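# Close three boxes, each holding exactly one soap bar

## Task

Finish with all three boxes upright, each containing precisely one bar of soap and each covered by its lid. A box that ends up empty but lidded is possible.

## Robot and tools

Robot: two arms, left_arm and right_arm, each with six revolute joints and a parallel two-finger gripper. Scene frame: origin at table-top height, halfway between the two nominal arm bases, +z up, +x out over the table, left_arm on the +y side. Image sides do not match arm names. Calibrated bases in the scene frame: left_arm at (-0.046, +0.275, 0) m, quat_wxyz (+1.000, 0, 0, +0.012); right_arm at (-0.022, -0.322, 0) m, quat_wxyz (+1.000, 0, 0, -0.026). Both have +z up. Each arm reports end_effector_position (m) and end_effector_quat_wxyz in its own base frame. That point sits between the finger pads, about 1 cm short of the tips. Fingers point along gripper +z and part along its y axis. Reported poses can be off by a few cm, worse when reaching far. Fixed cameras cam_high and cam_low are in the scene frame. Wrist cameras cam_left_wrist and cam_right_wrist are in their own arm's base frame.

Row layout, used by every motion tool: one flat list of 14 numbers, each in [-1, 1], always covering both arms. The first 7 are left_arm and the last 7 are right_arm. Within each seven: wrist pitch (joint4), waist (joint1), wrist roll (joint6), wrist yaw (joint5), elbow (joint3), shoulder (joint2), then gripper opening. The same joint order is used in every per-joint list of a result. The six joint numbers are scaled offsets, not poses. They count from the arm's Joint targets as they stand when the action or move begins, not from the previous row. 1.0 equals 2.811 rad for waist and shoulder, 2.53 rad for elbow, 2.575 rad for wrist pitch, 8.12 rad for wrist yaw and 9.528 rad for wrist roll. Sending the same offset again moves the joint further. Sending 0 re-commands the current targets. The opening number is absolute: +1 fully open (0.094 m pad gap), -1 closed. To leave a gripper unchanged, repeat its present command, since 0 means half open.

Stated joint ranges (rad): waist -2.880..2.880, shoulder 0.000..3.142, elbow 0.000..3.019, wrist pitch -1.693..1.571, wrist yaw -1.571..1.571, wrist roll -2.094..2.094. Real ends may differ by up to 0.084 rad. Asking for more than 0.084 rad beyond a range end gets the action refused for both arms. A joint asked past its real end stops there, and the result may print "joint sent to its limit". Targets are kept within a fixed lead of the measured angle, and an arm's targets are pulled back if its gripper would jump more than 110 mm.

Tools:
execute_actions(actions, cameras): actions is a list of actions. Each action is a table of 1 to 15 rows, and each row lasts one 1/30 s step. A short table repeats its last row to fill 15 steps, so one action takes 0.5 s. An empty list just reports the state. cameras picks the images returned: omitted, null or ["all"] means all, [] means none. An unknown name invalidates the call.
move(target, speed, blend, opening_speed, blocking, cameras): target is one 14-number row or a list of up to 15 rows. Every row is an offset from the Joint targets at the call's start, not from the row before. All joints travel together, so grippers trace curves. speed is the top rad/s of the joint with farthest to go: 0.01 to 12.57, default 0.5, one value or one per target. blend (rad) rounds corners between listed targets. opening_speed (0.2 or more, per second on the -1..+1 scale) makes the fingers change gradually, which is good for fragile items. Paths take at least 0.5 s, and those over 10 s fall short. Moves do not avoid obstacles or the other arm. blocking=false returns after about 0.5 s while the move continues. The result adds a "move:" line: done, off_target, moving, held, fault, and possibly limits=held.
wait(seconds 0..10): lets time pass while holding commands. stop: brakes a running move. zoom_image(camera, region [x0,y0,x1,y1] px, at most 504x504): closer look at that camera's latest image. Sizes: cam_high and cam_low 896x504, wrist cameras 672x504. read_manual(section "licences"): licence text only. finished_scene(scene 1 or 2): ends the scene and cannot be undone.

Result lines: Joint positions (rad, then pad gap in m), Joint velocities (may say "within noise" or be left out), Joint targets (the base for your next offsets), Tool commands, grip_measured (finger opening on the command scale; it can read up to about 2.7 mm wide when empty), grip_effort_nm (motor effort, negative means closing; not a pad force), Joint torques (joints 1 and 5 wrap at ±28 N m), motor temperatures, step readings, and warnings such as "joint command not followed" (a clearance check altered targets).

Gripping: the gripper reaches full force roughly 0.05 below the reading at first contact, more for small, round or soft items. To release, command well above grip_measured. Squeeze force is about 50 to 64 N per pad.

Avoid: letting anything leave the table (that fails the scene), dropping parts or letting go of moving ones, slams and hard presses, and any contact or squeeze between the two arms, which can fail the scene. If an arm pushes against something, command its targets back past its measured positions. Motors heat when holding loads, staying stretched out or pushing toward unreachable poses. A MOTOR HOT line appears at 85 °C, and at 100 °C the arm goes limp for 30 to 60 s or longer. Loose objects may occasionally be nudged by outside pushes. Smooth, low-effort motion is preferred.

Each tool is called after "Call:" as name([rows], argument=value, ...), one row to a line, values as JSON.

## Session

Call:
execute_actions(actions=[])

Call:
zoom_image(camera="cam_high", region=[220, 120, 520, 370])

Call:
zoom_image(camera="cam_low", region=[440, 200, 680, 340])

Scene clock: 0.00 s.
left_arm: end_effector_position=(+0.2820, +0.4381, +0.1433) grip_measured=+1.000 grip_effort_nm=n/a end_effector_quat_wxyz=(+0.152, -0.543, +0.653, +0.506) | right_arm: end_effector_position=(+0.3367, +0.3360, +0.3143) grip_measured=+1.000 grip_effort_nm=n/a end_effector_quat_wxyz=(+0.207, -0.617, +0.710, +0.270)
Joint names: [wrist pitch, waist, wrist roll, wrist yaw, elbow, shoulder]
Joint positions: left_arm=[-0.387 0.714 -0.356 -1.023 0.983 1.61 0.094] | right_arm=[-1.176 0.584 -0.726 -0.588 1.338 1.338 0.094]
Joint velocities: within noise
Joint torques (N m): no reading
Motor temperatures (°C): left_arm=[27 28 29 28 42 34 29] | right_arm=[29 32 28 30 45 34 30]
Heat: left arm: hottest elbow 42 °C; right arm: hottest elbow 45 °C.
Joint targets: left_arm=[-0.385 0.714 -0.356 -1.023 1.002 1.614] | right_arm=[-1.174 0.584 -0.726 -0.588 1.364 1.342]
Tool commands: left_gripper/opening=+1.0 right_gripper/opening=+1.0

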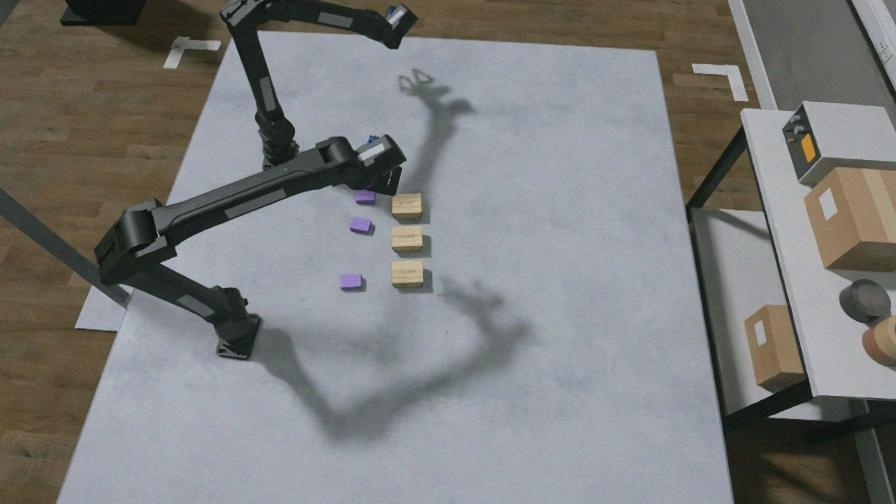

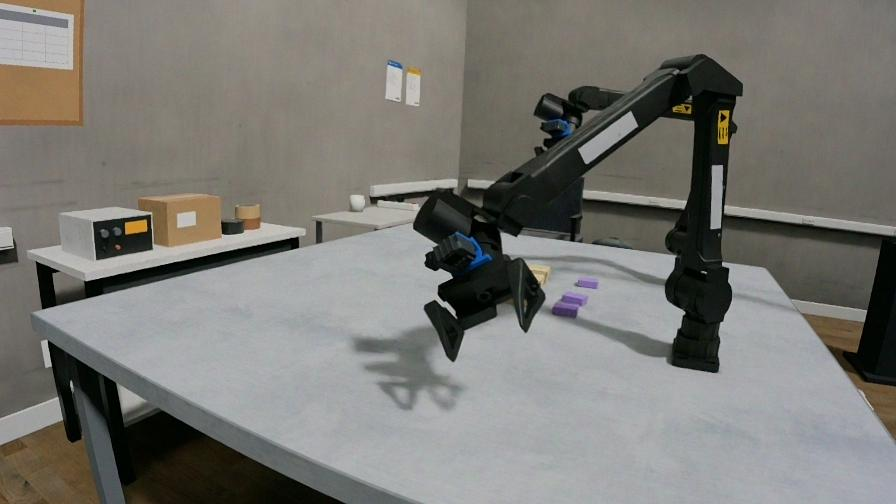

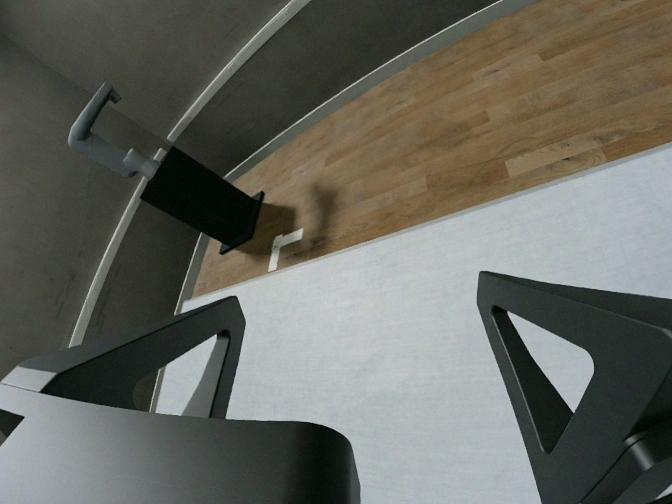

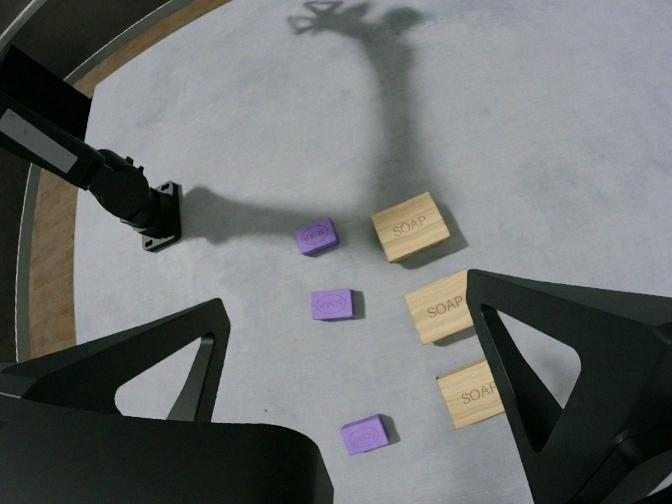

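Scaled by 1.680 (camera's finer frame: 1280x720).

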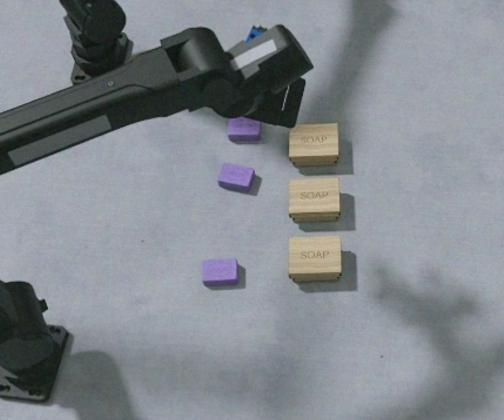

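Scaled by 2.100 (camera's finer frame: 1280x720).

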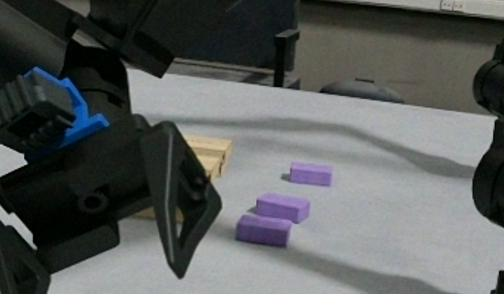

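Call:
move(target=[0,0.4575,0,0,0,0,1,-0.1071,0.0332,0.1418,0.0724,0.1235,0.1494,1], speed=1.0)

Call:
zoom_image(camera="cam_low", region=[470, 230, 630, 330])

Scene clock: 34.37 s.
left_arm: end_effector_position=(-0.3442, +0.3911, +0.1433) grip_measured=+1.000 grip_effort_nm=-0.007 end_effector_quat_wxyz=(+0.184, +0.827, -0.193, -0.495) | right_arm: end_effector_position=(+0.4181, +0.3314, +0.1988) grip_measured=+1.000 grip_effort_nm=-0.051 end_effector_quat_wxyz=(+0.001, -0.030, +1.000, +0.002)
Joint positions: left_arm=[-0.387 2.008 -0.356 -1.023 0.983 1.61 0.094] | right_arm=[-1.442 0.671 0.611 -0.002 1.618 1.742 0.094]
Joint torques (N m): left_arm=[1.94 -2.26 -0.11 -0.57 10.85 -15.85] | right_arm=[0.08 0.56 0.1 -0.03 14.58 -14.97]
Motor temperatures (°C): left_arm=[27 28 29 28 46 36 29] | right_arm=[29 32 28 30 52 34 30]
Heat: left arm: hottest elbow 46 °C; right arm: hottest elbow 52 °C.
Joint targets: left_arm=[-0.385 2.000 -0.356 -1.023 1.002 1.614] | right_arm=[-1.450 0.677 0.625 0.000 1.676 1.762]
move: off_target (right_arm); right_arm: the elbow is farthest, 0.058 rad from its target

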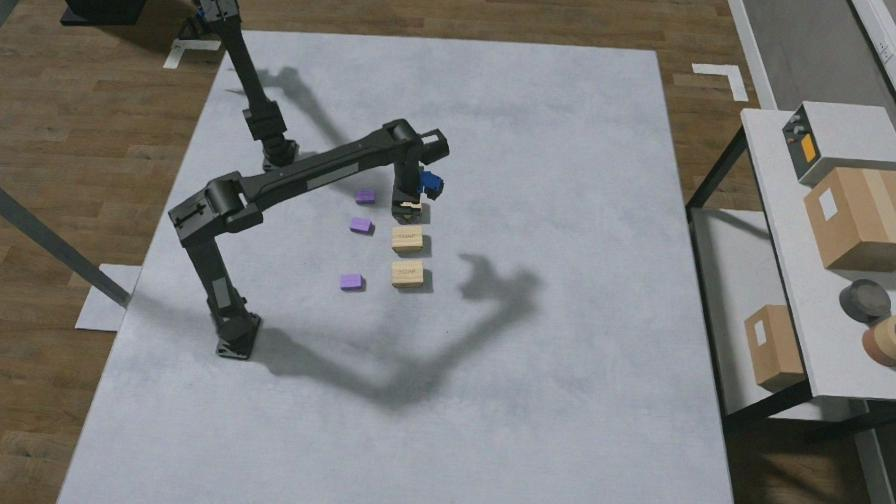

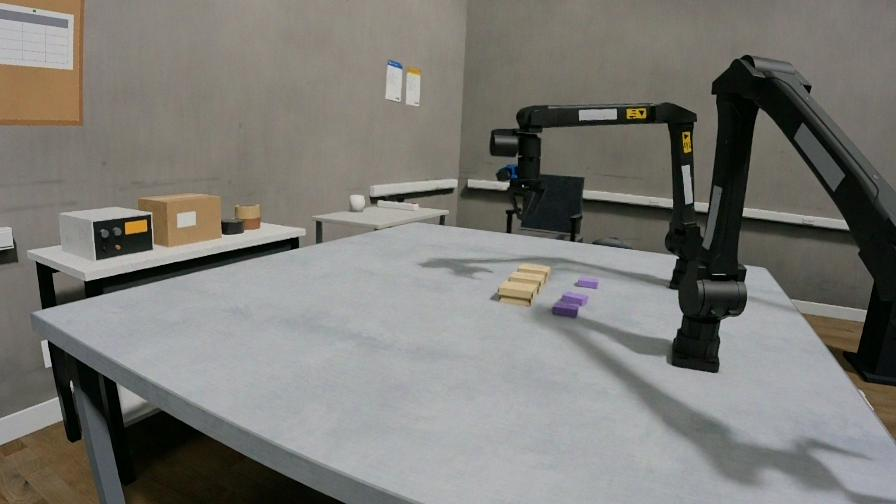

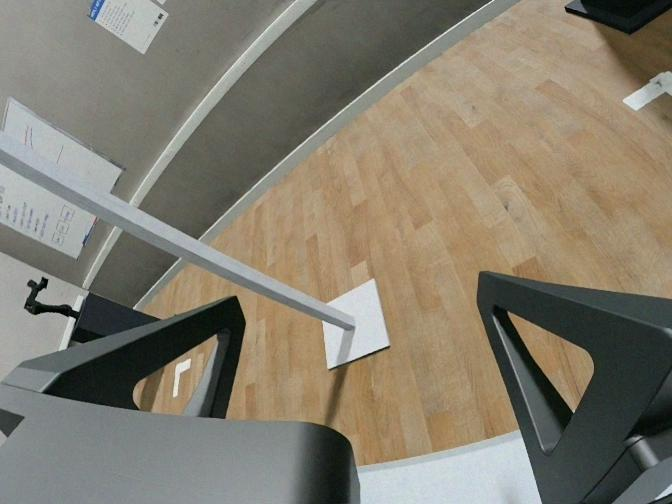

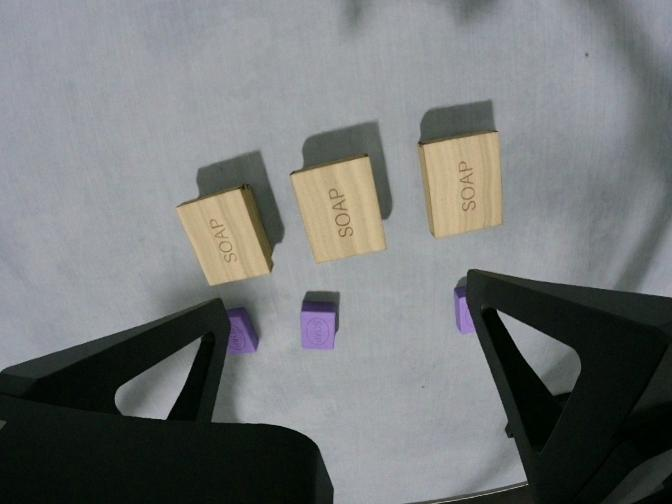

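Scaled by 3.150 (camera's finer frame: 1280x720).

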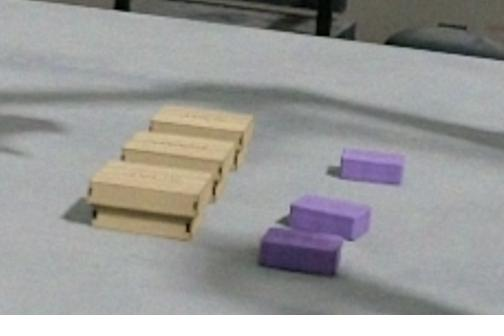

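Call:
move(target=[0,0,0,0,0,0,1,0.1271,-0.063,-0.0252,0,-0.1617,-0.0189,1], speed=0.6, cameras=["cam_right_wrist"])

Scene clock: 68.13 s.
left_arm: end_effector_position=(-0.3442, +0.3911, +0.1433) grip_measured=+1.000 grip_effort_nm=-0.007 end_effector_quat_wxyz=(+0.184, +0.827, -0.193, -0.495) | right_arm: end_effector_position=(+0.4289, +0.2351, +0.0845) grip_measured=+1.000 grip_effort_nm=-0.051 end_effector_quat_wxyz=(-0.003, -0.051, +0.999, -0.001)
Joint positions: left_arm=[-0.387 2.008 -0.356 -1.023 0.983 1.61 0.094] | right_arm=[-1.131 0.502 0.399 -0.001 1.276 1.721 0.094]
Joint torques (N m): left_arm=[1.95 -2.2 -0.11 -0.57 10.82 -15.85] | right_arm=[0.7 -0.21 -0.1 -0.07 8.06 -16.15]
Motor temperatures (°C): left_arm=[27 28 29 28 49 37 29] | right_arm=[29 32 28 30 60 37 30]
Heat: left arm: hottest elbow 49 °C; right arm: hottest elbow 60 °C.
Joint targets: left_arm=[-0.385 2.000 -0.356 -1.023 1.002 1.614] | right_arm=[-1.123 0.500 0.385 0.000 1.267 1.708]
move: done

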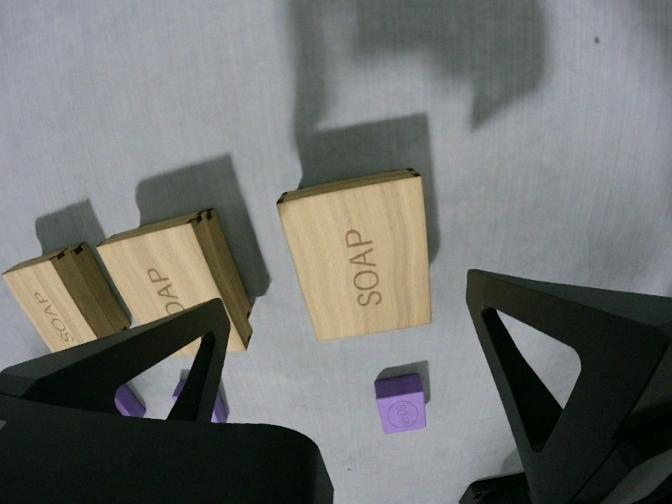

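Call:
move([
  [0,0,0,0,0,0,1,0.0553,-0.0045,-0.0022,0,-0.033,0.0345,1],
  [0,0,0,0,0,0,1,0.0434,-0.0045,-0.0022,0,-0.0043,0.0198,1],
], speed=[0.3,0.15], cameras=["cam_right_wrist"])

Scene clock: 100.83 s.
left_arm: end_effector_position=(-0.3442, +0.3911, +0.1433) grip_measured=+1.000 grip_effort_nm=-0.012 end_effector_quat_wxyz=(+0.184, +0.827, -0.193, -0.495) | right_arm: end_effector_position=(+0.4285, +0.2304, +0.0345) grip_measured=+1.000 grip_effort_nm=-0.046 end_effector_quat_wxyz=(-0.002, -0.058, +0.998, +0.000)
Joint positions: left_arm=[-0.387 2.008 -0.356 -1.023 0.983 1.61 0.094] | right_arm=[-1.003 0.494 0.378 -0.001 1.206 1.778 0.094]
Joint torques (N m): left_arm=[1.95 -2.26 -0.11 -0.57 10.82 -15.85] | right_arm=[0.08 -0.62 -0.11 -0.07 12.41 -16.56]
Motor temperatures (°C): left_arm=[27 28 29 28 50 37 29] | right_arm=[29 32 28 30 54 36 30]
Heat: left arm: hottest elbow 50 °C; right arm: hottest elbow 54 °C.
Joint targets: left_arm=[-0.385 2.000 -0.356 -1.023 1.002 1.614] | right_arm=[-1.011 0.487 0.364 0.000 1.256 1.764]
move: off_target (right_arm); right_arm: the elbow is farthest, 0.050 rad from its target

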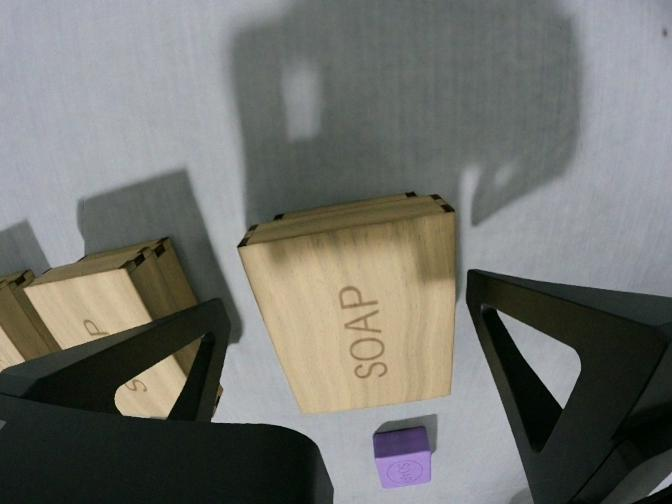

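Call:
move([
  [0,0,0,0,0,0,1,0,-0.0026,0,0,0,0,1],
  [0,0,0,0,0,0,1,0,-0.0026,0,0,0,0,0.25],
], speed=0.05, opening_speed=0.5, cameras=["cam_right_wrist"])

Call:
move(target=[0,0,0,0,0,0,1,-0.0173,0,0,0,0.0078,-0.0089,0.25], speed=0.06, cameras=["cam_right_wrist","cam_low"])

Call:
zoom_image(camera="cam_right_wrist", region=[200, 150, 450, 250])

Call:
zoom_image(camera="cam_low", region=[480, 240, 580, 320])

Scene clock: 130.17 s.
left_arm: end_effector_position=(-0.3442, +0.3911, +0.1433) grip_measured=+1.000 grip_effort_nm=-0.017 end_effector_quat_wxyz=(+0.184, +0.827, -0.193, -0.495) | right_arm: end_effector_position=(+0.4302, +0.2271, +0.0347) grip_measured=+0.374 grip_effort_nm=-1.053 end_effector_quat_wxyz=(-0.002, -0.055, +0.999, +0.000)
Joint positions: left_arm=[-0.387 2.008 -0.356 -1.023 0.983 1.61 0.094] | right_arm=[-1.003 0.486 0.377 -0.001 1.206 1.778 0.065]
Joint torques (N m): left_arm=[1.96 -2.26 -0.11 -0.57 10.82 -15.91] | right_arm=[0.08 -0.56 -0.11 -0.08 12.41 -16.5]
Motor temperatures (°C): left_arm=[27 28 29 28 51 37 29] | right_arm=[29 32 28 30 56 36 30]
Heat: left arm: hottest elbow 51 °C; right arm: hottest elbow 56 °C.
Joint targets: left_arm=[-0.385 2.000 -0.356 -1.023 1.002 1.614] | right_arm=[-1.011 0.480 0.364 0.000 1.256 1.764]
move: off_target (right_arm); target 2's new numbers were sent with right_arm's elbow 0.050 rad from that target; right_arm: the elbow is farthest, 0.050 rad from its target

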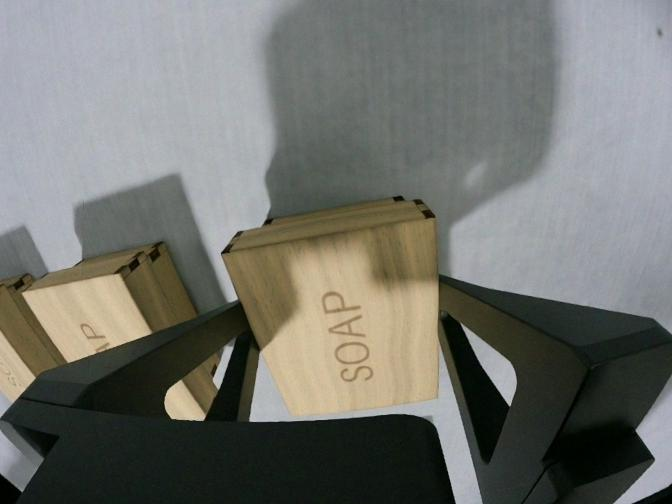

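Scene clock: 131.33 s.
left_arm: end_effector_position=(-0.3442, +0.3911, +0.1433) grip_measured=+1.000 grip_effort_nm=-0.012 end_effector_quat_wxyz=(+0.184, +0.827, -0.193, -0.495) | right_arm: end_effector_position=(+0.4288, +0.2264, +0.0507) grip_measured=+0.372 grip_effort_nm=-1.082 end_effector_quat_wxyz=(-0.004, -0.055, +0.999, -0.001)
Joint positions: left_arm=[-0.387 2.008 -0.356 -1.023 0.983 1.61 0.094] | right_arm=[-1.048 0.486 0.377 -0.001 1.223 1.755 0.064]
Joint torques (N m): left_arm=[1.95 -2.2 -0.11 -0.57 10.82 -15.91] | right_arm=[0.14 -0.56 -0.11 -0.09 12.86 -16.5]
Motor temperatures (°C): left_arm=[27 28 29 28 51 37 29] | right_arm=[29 32 28 30 57 36 30]
Heat: left arm: hottest elbow 51 °C; right arm: hottest elbow 57 °C.
Joint targets: left_arm=[-0.385 2.000 -0.356 -1.023 1.002 1.614] | right_arm=[-1.056 0.480 0.364 0.000 1.276 1.739]
move: off_target (right_arm); right_arm: the elbow is farthest, 0.053 rad from its target
Images, in order (width x height): cam_low 896x504, cam_right_wrist 672x504.

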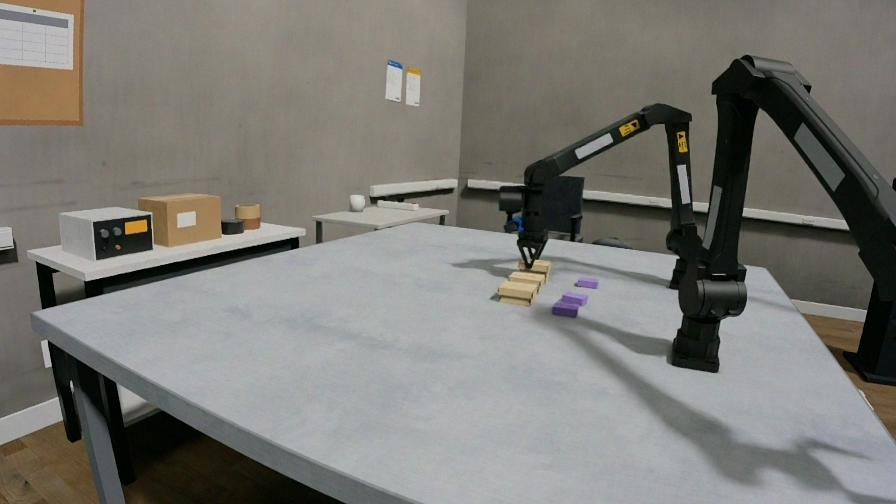

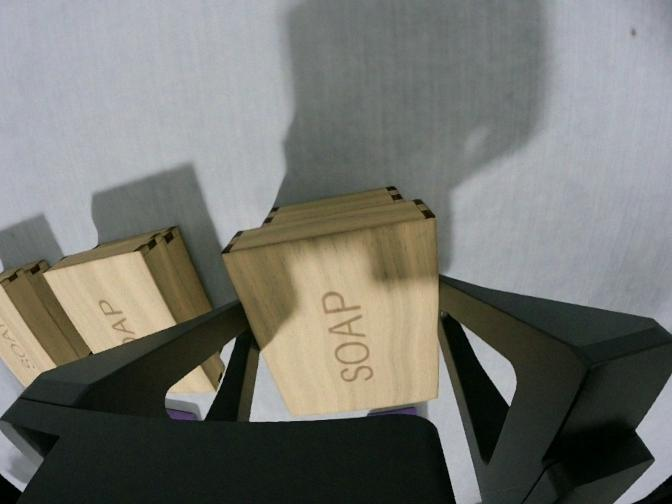

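Scaled by 2.016 (camera's finer frame: 960x720).

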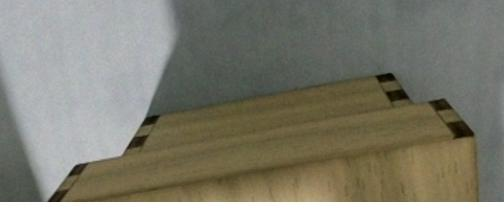

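Scaled by 5.040 (camera's finer frame: 1280x720).

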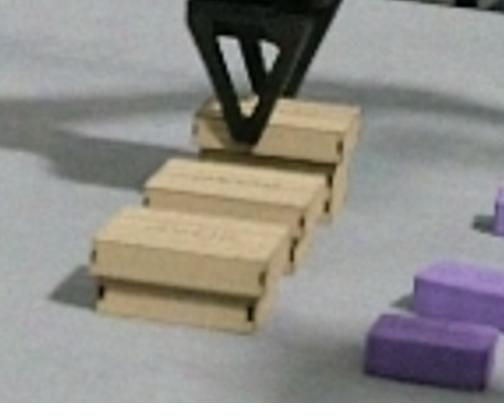

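Call:
move(target=[0,0,0,0,0,0,1,-0.0423,0,0,0,0.0213,-0.0192,0.25], speed=0.2, cameras=["cam_right_wrist","cam_high"])

Call:
zoom_image(camera="cam_high", region=[330, 170, 460, 300])

Scene clock: 144.40 s.
left_arm: end_effector_position=(-0.3442, +0.3911, +0.1433) grip_measured=+1.000 grip_effort_nm=-0.017 end_effector_quat_wxyz=(+0.184, +0.827, -0.193, -0.495) | right_arm: end_effector_position=(+0.4284, +0.2262, +0.0968) grip_measured=+0.372 grip_effort_nm=-1.067 end_effector_quat_wxyz=(-0.002, -0.055, +0.999, +0.000)
Joint positions: left_arm=[-0.387 2.008 -0.356 -1.023 0.983 1.61 0.094] | right_arm=[-1.156 0.486 0.377 -0.001 1.277 1.696 0.064]
Joint torques (N m): left_arm=[1.96 -2.26 -0.11 -0.57 10.82 -15.85] | right_arm=[0.23 -0.56 -0.11 -0.08 13.34 -15.79]
Motor temperatures (°C): left_arm=[27 28 29 28 51 37 29] | right_arm=[29 32 28 30 57 36 31]
Heat: left arm: hottest elbow 51 °C; right arm: hottest elbow 57 °C.
Joint targets: left_arm=[-0.385 2.000 -0.356 -1.023 1.002 1.614] | right_arm=[-1.164 0.480 0.364 0.000 1.330 1.685]
move: off_target (right_arm); right_arm: the elbow is farthest, 0.053 rad from its target
Images, in order (width x height): cam_high 896x504, cam_right_wrist 672x504.

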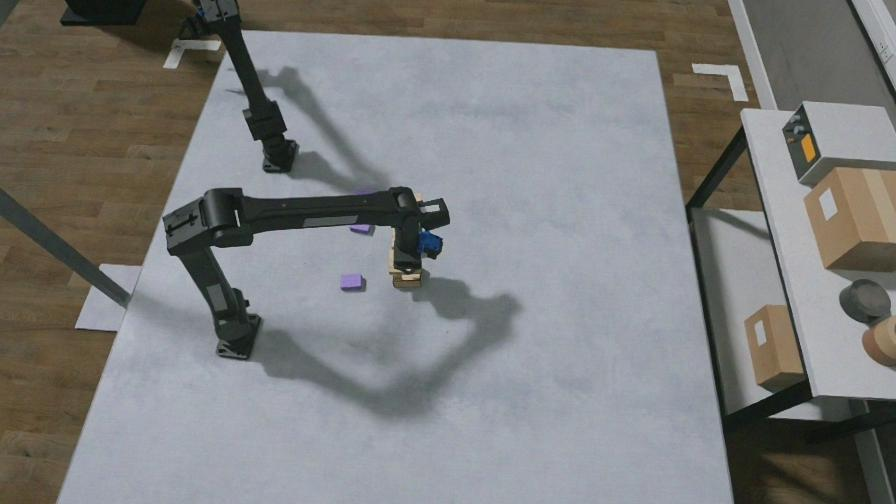

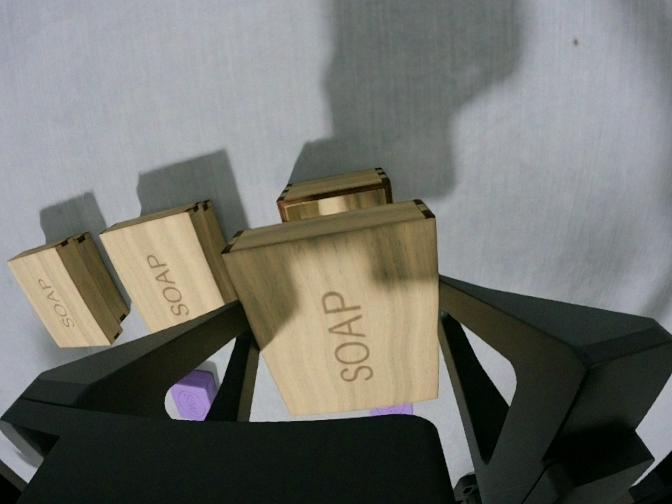

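Scaled by 3.877 (camera's finer frame: 1280x720).

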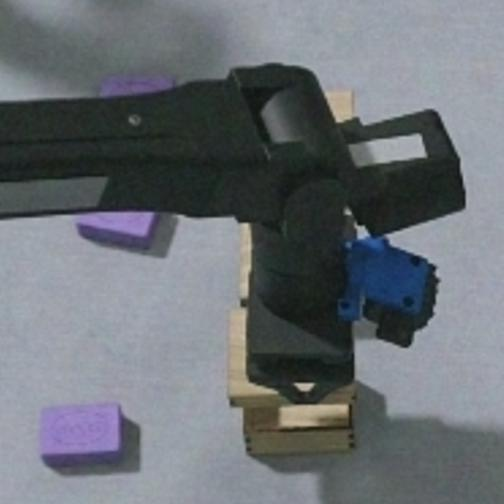

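Call:
move(target=[-0.311,-0.534,0.0982,0.126,0.1526,0.0491,1,0,-0.2775,0,0,0,0,0.25], speed=1.2, cameras=[])

Call:
move(target=[0,-0.529,0,0,0,0,1,0,0,0,0,0,0,0.25], speed=1.0)

Call:
zoom_image(camera="cam_high", region=[330, 170, 460, 300])

Scene clock: 174.60 s.
left_arm: end_effector_position=(+0.4438, +0.2374, +0.1059) grip_measured=+1.000 grip_effort_nm=-0.037 end_effector_quat_wxyz=(+0.005, +0.037, +0.999, +0.004) | right_arm: end_effector_position=(+0.4618, -0.1460, +0.0968) grip_measured=+0.372 grip_effort_nm=-1.087 end_effector_quat_wxyz=(-0.002, +0.334, +0.942, +0.000)
Joint positions: left_arm=[-1.175 0.491 0.565 -0.002 1.339 1.722 0.094] | right_arm=[-1.157 -0.305 0.377 0 1.277 1.696 0.064]
Joint torques (N m): left_arm=[0.65 -1.03 0.06 0.08 13.98 -16.03] | right_arm=[0.1 0.5 -0.11 -0.13 13.34 -15.74]
Motor temperatures (°C): left_arm=[27 28 29 28 51 37 29] | right_arm=[29 32 28 30 56 39 31]
Heat: left arm: hottest elbow 51 °C; right arm: hottest elbow 56 °C.
Joint targets: left_arm=[-1.186 0.499 0.579 0.000 1.388 1.752] | right_arm=[-1.164 -0.300 0.364 0.000 1.330 1.685]
move: off_target (left_arm, right_arm); left_arm: the elbow is farthest, 0.049 rad from its target; right_arm: the elbow is farthest, 0.053 rad from its target

Scene clock: 176.87 s.
left_arm: end_effector_position=(+0.2726, -0.4230, +0.1040) grip_measured=+1.000 grip_effort_nm=-0.042 end_effector_quat_wxyz=(+0.004, +0.705, +0.710, -0.001) | right_arm: end_effector_position=(+0.4618, -0.1460, +0.0968) grip_measured=+0.372 grip_effort_nm=-1.082 end_effector_quat_wxyz=(-0.002, +0.334, +0.942, +0.000)
Joint positions: left_arm=[-1.175 -0.997 0.566 0 1.339 1.726 0.094] | right_arm=[-1.157 -0.305 0.377 0 1.277 1.696 0.064]
Joint torques (N m): left_arm=[0.62 -0.79 0.1 -0.01 13.98 -16.32] | right_arm=[0.08 0.5 -0.1 -0.12 13.34 -15.74]
Motor temperatures (°C): left_arm=[27 28 29 28 51 37 29] | right_arm=[29 32 28 30 56 39 31]
Heat: left arm: hottest elbow 51 °C; right arm: hottest elbow 56 °C.
Joint targets: left_arm=[-1.186 -0.988 0.579 0.000 1.388 1.752] | right_arm=[-1.164 -0.300 0.364 0.000 1.330 1.685]
move: off_target (left_arm, right_arm); left_arm: the elbow is farthest, 0.049 rad from its target; right_arm: the elbow is farthest, 0.053 rad from its target

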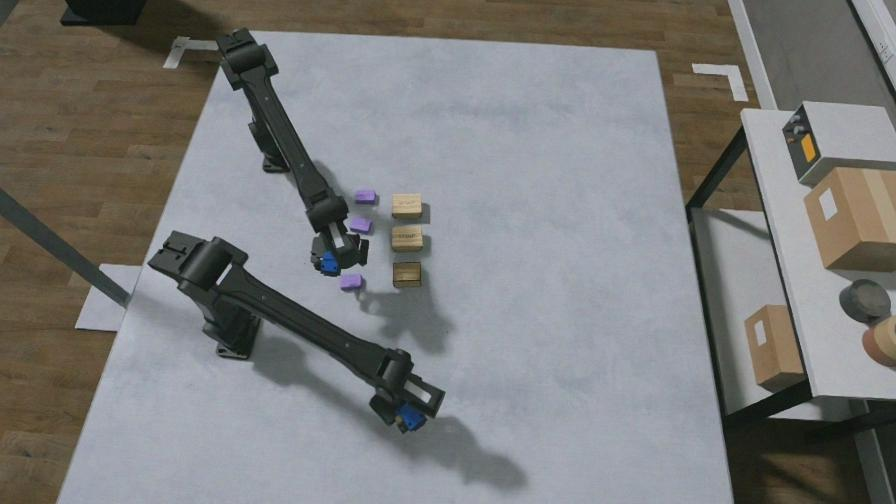

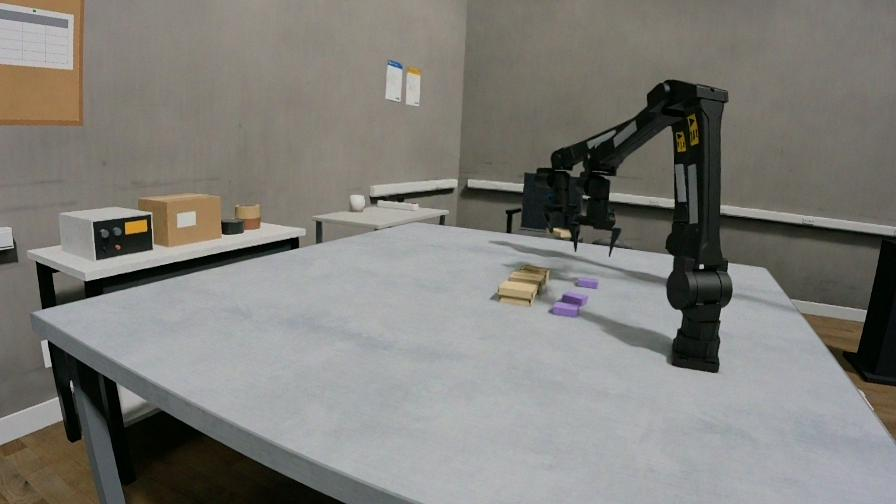

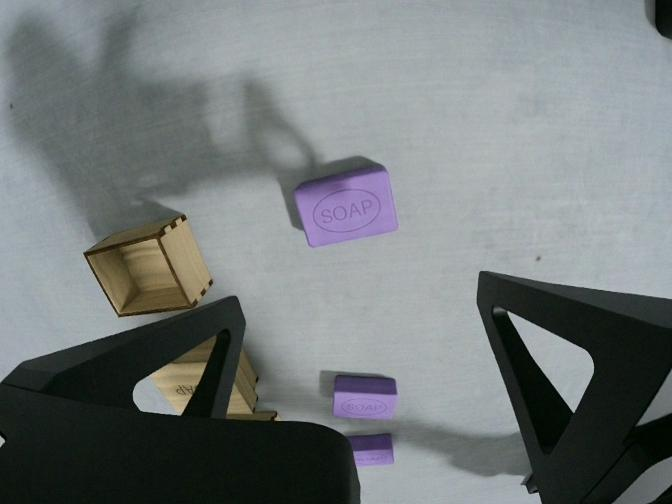

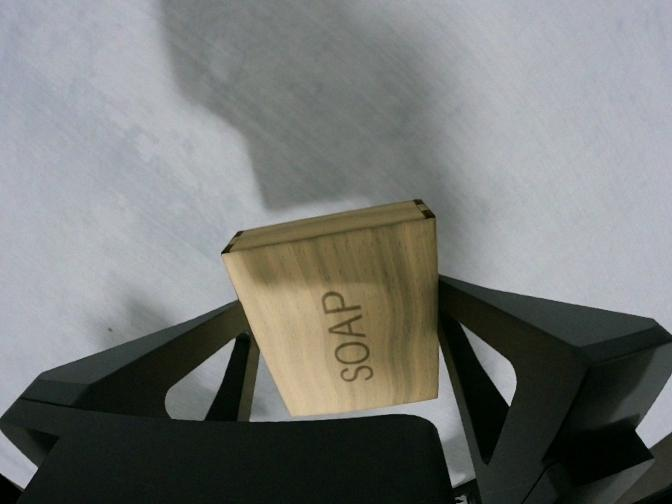

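Scaled by 3.877 (camera's finer frame: 1280x720).

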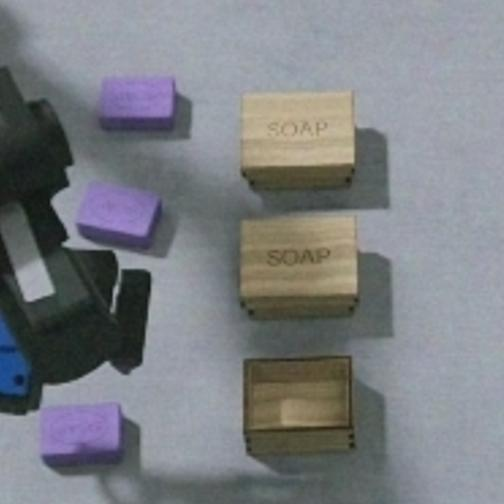

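Call:
move(target=[0.0397,-0.0107,-0.0128,0,0.002,0.0313,1,0,0,0,0,0,0,0.25], speed=0.3, cameras=["cam_left_wrist","cam_low"])

Scene clock: 208.63 s.
left_arm: end_effector_position=(+0.2773, -0.4406, +0.0608) grip_measured=+1.000 grip_effort_nm=-0.042 end_effector_quat_wxyz=(+0.000, +0.675, +0.738, +0.000) | right_arm: end_effector_position=(+0.4618, -0.1460, +0.0968) grip_measured=+0.372 grip_effort_nm=-1.087 end_effector_quat_wxyz=(-0.002, +0.334, +0.942, +0.000)
Joint positions: left_arm=[-1.096 -1.008 0.473 0 1.345 1.819 0.094] | right_arm=[-1.157 -0.305 0.377 0 1.277 1.696 0.064]
Joint torques (N m): left_arm=[1.59 -2.26 -0.27 -0.02 13.55 -17.96] | right_arm=[0.09 0.44 -0.11 -0.13 13.34 -15.74]
Motor temperatures (°C): left_arm=[27 28 29 28 52 38 29] | right_arm=[29 32 28 30 57 39 32]
Heat: left arm: hottest elbow 52 °C; right arm: hottest elbow 57 °C.
Joint targets: left_arm=[-1.084 -1.018 0.458 0.000 1.394 1.840] | right_arm=[-1.164 -0.300 0.364 0.000 1.330 1.685]
move: off_target (left_arm, right_arm); left_arm: the elbow is farthest, 0.048 rad from its target; right_arm: the elbow is farthest, 0.053 rad from its target
Images, in order (width x height): cam_low 896x504, cam_left_wrist 672x504.

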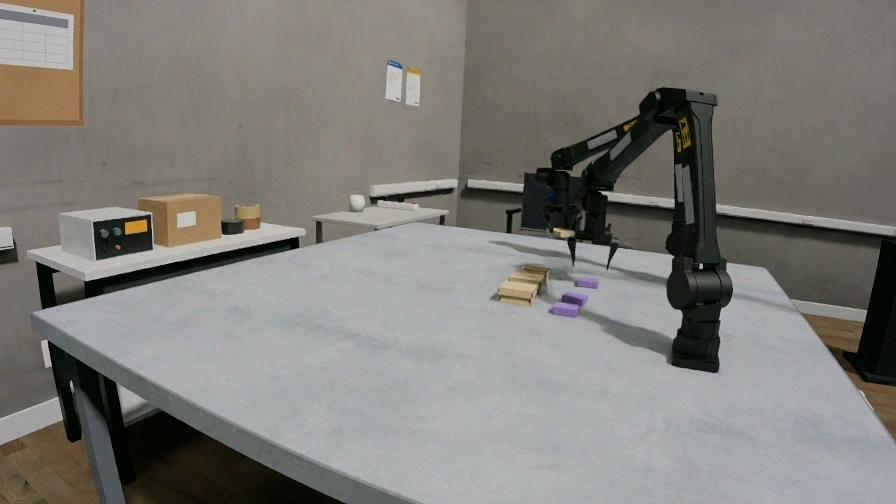

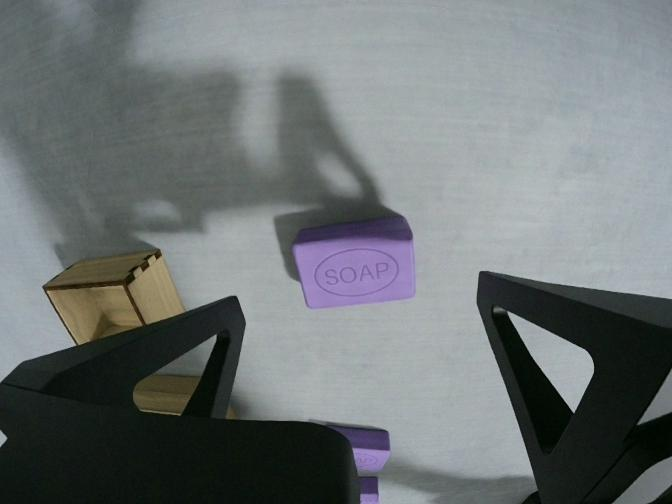

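Call:
move([
  [0,-0.0009,0.0052,0,-0.0233,0,1,0,0,0,0,0,0,0.25],
  [0.0303,-0.0009,0.0052,0,-0.0397,0.0139,1,0,0,0,0,0,0,0.25],
], speed=0.15, cameras=["cam_left_wrist","cam_low"])

Call:
zoom_image(camera="cam_low", region=[520, 220, 640, 320])

Scene clock: 248.00 s.
left_arm: end_effector_position=(+0.2753, -0.4389, +0.0294) grip_measured=+1.000 grip_effort_nm=-0.042 end_effector_quat_wxyz=(+0.000, +0.683, +0.731, +0.000) | right_arm: end_effector_position=(+0.4618, -0.1460, +0.0968) grip_measured=+0.372 grip_effort_nm=-1.082 end_effector_quat_wxyz=(-0.002, +0.334, +0.942, +0.000)
Joint positions: left_arm=[-1.018 -1.01 0.493 0 1.302 1.853 0.094] | right_arm=[-1.157 -0.305 0.377 0 1.277 1.696 0.064]
Joint torques (N m): left_arm=[1.63 -2.37 0.1 -0.01 7.9 -17.96] | right_arm=[0.09 0.56 -0.11 -0.12 13.34 -15.68]
Motor temperatures (°C): left_arm=[27 28 29 28 53 39 29] | right_arm=[29 32 28 30 57 39 32]
Heat: left arm: hottest elbow 53 °C; right arm: hottest elbow 57 °C.
Joint targets: left_arm=[-1.006 -1.021 0.507 0.000 1.293 1.879] | right_arm=[-1.164 -0.300 0.364 0.000 1.330 1.685]
move: off_target (right_arm); right_arm: the elbow is farthest, 0.053 rad from its target
Images, in order (width x height): cam_low 896x504, cam_left_wrist 672x504.

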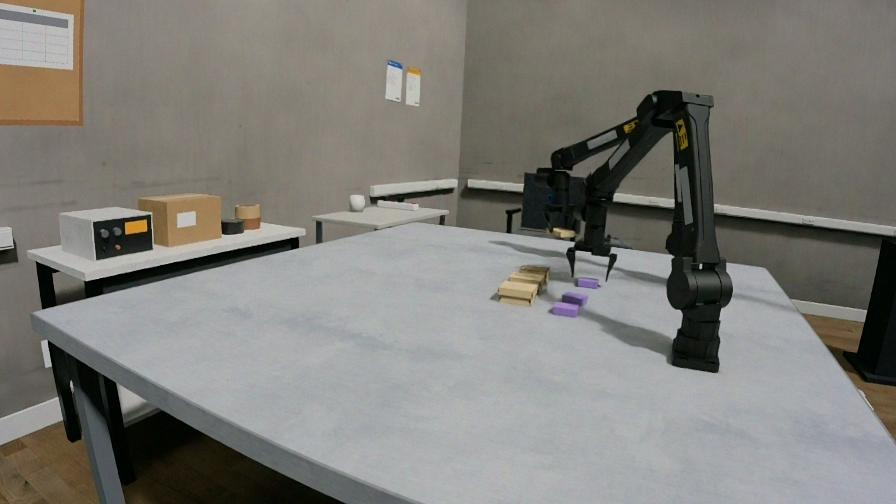

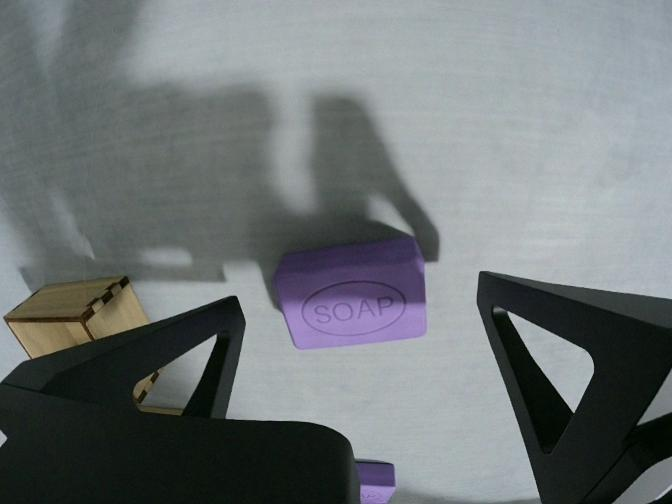

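Scaled by 4.200 (camera's finer frame: 1280x720).

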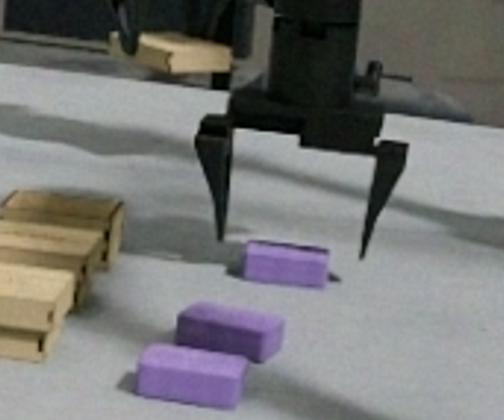

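Call:
move([
  [0.0035,0,0,0,-0.0024,0.0006,1,0,0,0,0,0,0,0.25],
  [0.0035,0,0,0,-0.0024,0.0006,0.0,0,0,0,0,0,0,0.25],
], speed=0.1, opening_speed=0.4, cameras=["cam_left_wrist","cam_low"])

Call:
zoom_image(camera="cam_low", region=[520, 220, 640, 320])

Scene clock: 260.07 s.
left_arm: end_effector_position=(+0.2754, -0.4391, +0.0279) grip_measured=+0.160 grip_effort_nm=-1.023 end_effector_quat_wxyz=(+0.003, +0.683, +0.731, -0.001) | right_arm: end_effector_position=(+0.4618, -0.1460, +0.0968) grip_measured=+0.372 grip_effort_nm=-1.082 end_effector_quat_wxyz=(-0.002, +0.334, +0.942, +0.000)
Joint positions: left_arm=[-1.009 -1.01 0.493 0 1.297 1.853 0.054] | right_arm=[-1.157 -0.305 0.377 0 1.277 1.696 0.064]
Joint torques (N m): left_arm=[1.61 -2.37 0.1 -0.01 7.76 -17.49] | right_arm=[0.09 0.56 -0.11 -0.13 13.34 -15.74]
Motor temperatures (°C): left_arm=[27 28 29 28 53 38 29] | right_arm=[29 32 28 30 57 39 32]
Heat: left arm: hottest elbow 53 °C; right arm: hottest elbow 57 °C.
Joint targets: left_arm=[-0.997 -1.021 0.507 0.000 1.287 1.881] | right_arm=[-1.164 -0.300 0.364 0.000 1.330 1.685]
move: off_target (right_arm); right_arm: the elbow is farthest, 0.053 rad from its target
Images, in order (width x height): cam_low 896x504, cam_left_wrist 672x504.

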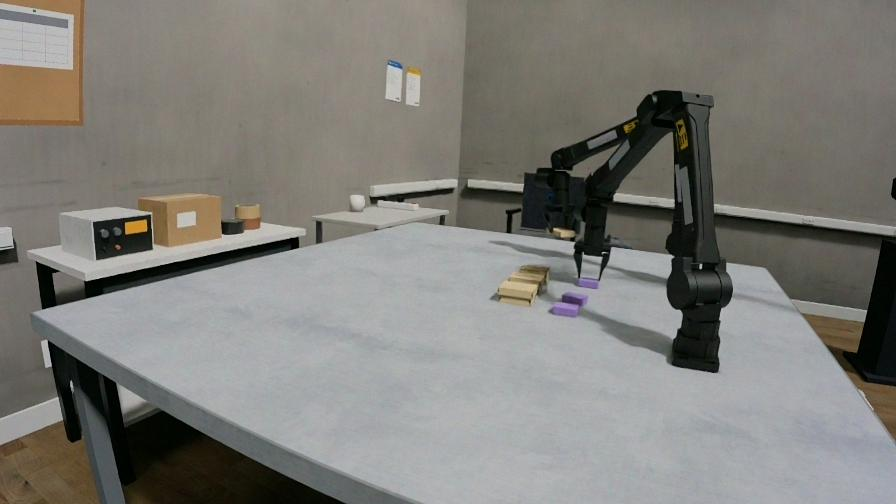

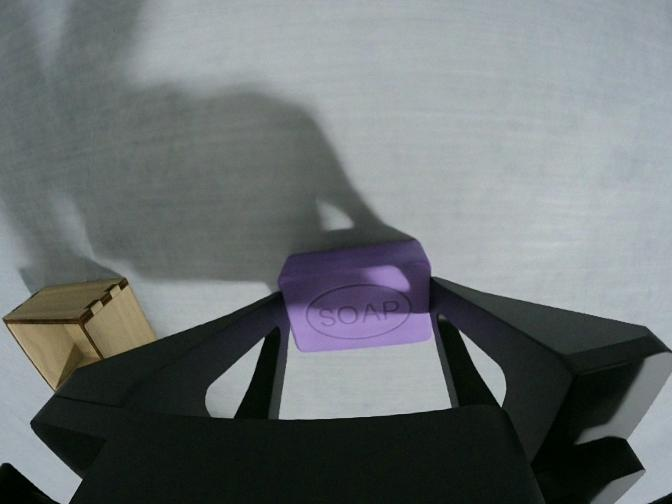

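Scaled by 4.200 (camera's finer frame: 1280x720).

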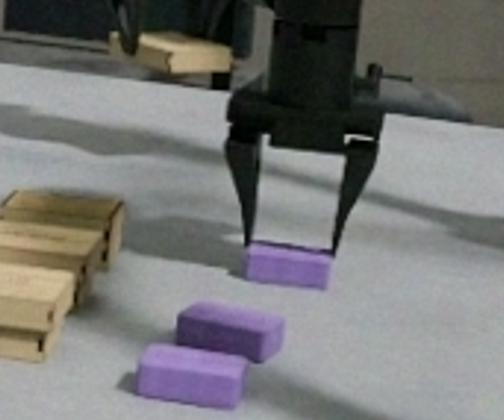

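Call:
move([
  [-0.0699,0,0,0,0.0566,-0.0389,0.0,0,0,0,0,0,0,0.25],
  [-0.1076,0.0961,0.0298,0,0.1717,0.0413,0.0,0,0,0,0,0,0,0.25],
], speed=[0.25,0.4], cameras=["cam_left_wrist","cam_low","cam_high"])

Call:
zoom_image(camera="cam_low", region=[490, 220, 610, 320])

Call:
zoom_image(camera="cam_left_wrist", region=[200, 150, 500, 360])

Scene clock: 291.80 s.
left_arm: end_effector_position=(+0.4383, -0.4061, +0.0918) grip_measured=+0.159 grip_effort_nm=-1.043 end_effector_quat_wxyz=(+0.001, +0.690, +0.724, +0.000) | right_arm: end_effector_position=(+0.4618, -0.1460, +0.0968) grip_measured=+0.372 grip_effort_nm=-1.067 end_effector_quat_wxyz=(-0.002, +0.334, +0.942, +0.000)
Joint positions: left_arm=[-1.263 -0.746 0.776 0 1.667 1.973 0.054] | right_arm=[-1.157 -0.305 0.377 0 1.277 1.696 0.064]
Joint torques (N m): left_arm=[0.59 -1.85 0.08 0 14.61 -21.07] | right_arm=[0.09 0.56 -0.11 -0.13 13.34 -15.68]
Motor temperatures (°C): left_arm=[27 28 29 28 51 38 31] | right_arm=[29 32 28 30 58 39 32]
Heat: left arm: hottest elbow 51 °C; right arm: hottest elbow 58 °C.
Joint targets: left_arm=[-1.274 -0.750 0.791 0.000 1.721 1.997] | right_arm=[-1.164 -0.300 0.364 0.000 1.330 1.685]
move: off_target (left_arm, right_arm); left_arm: the elbow is farthest, 0.054 rad from its target; right_arm: the elbow is farthest, 0.053 rad from its target
Images, in order (width x height): cam_high 896x504, cam_low 896x504, cam_left_wrist 672x504.

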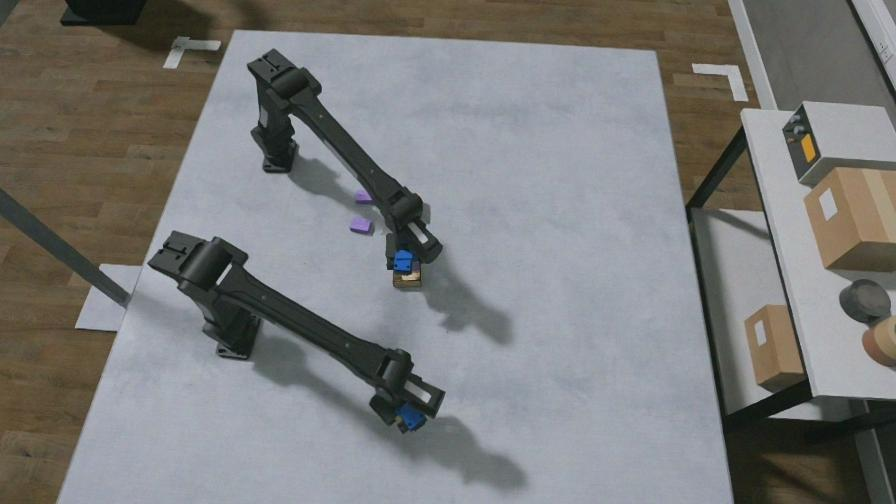

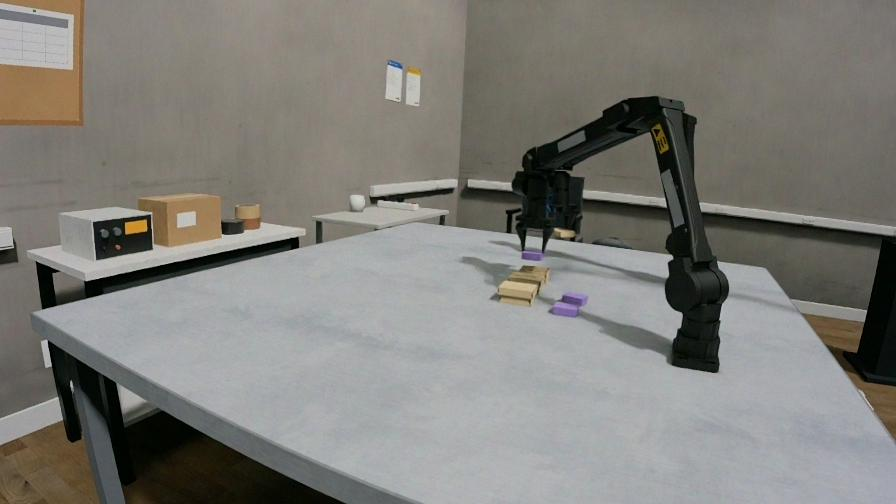

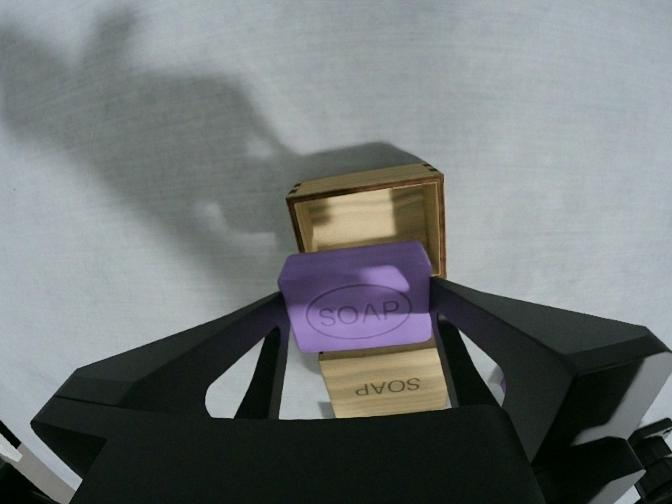

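Scaled by 4.200 (camera's finer frame: 1280x720).

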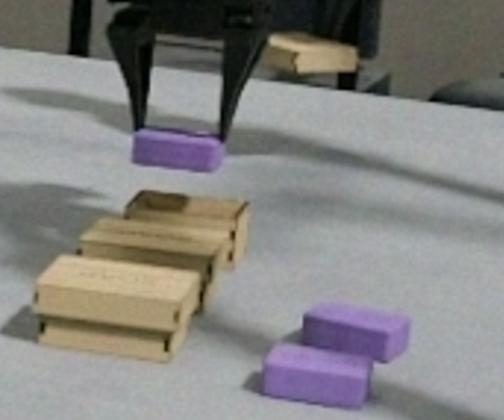

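Scaled by 1.680 (camera's finer frame: 960x720).

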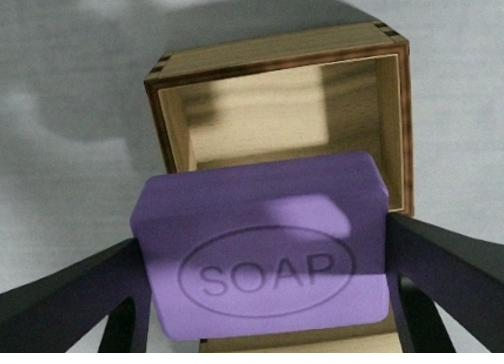

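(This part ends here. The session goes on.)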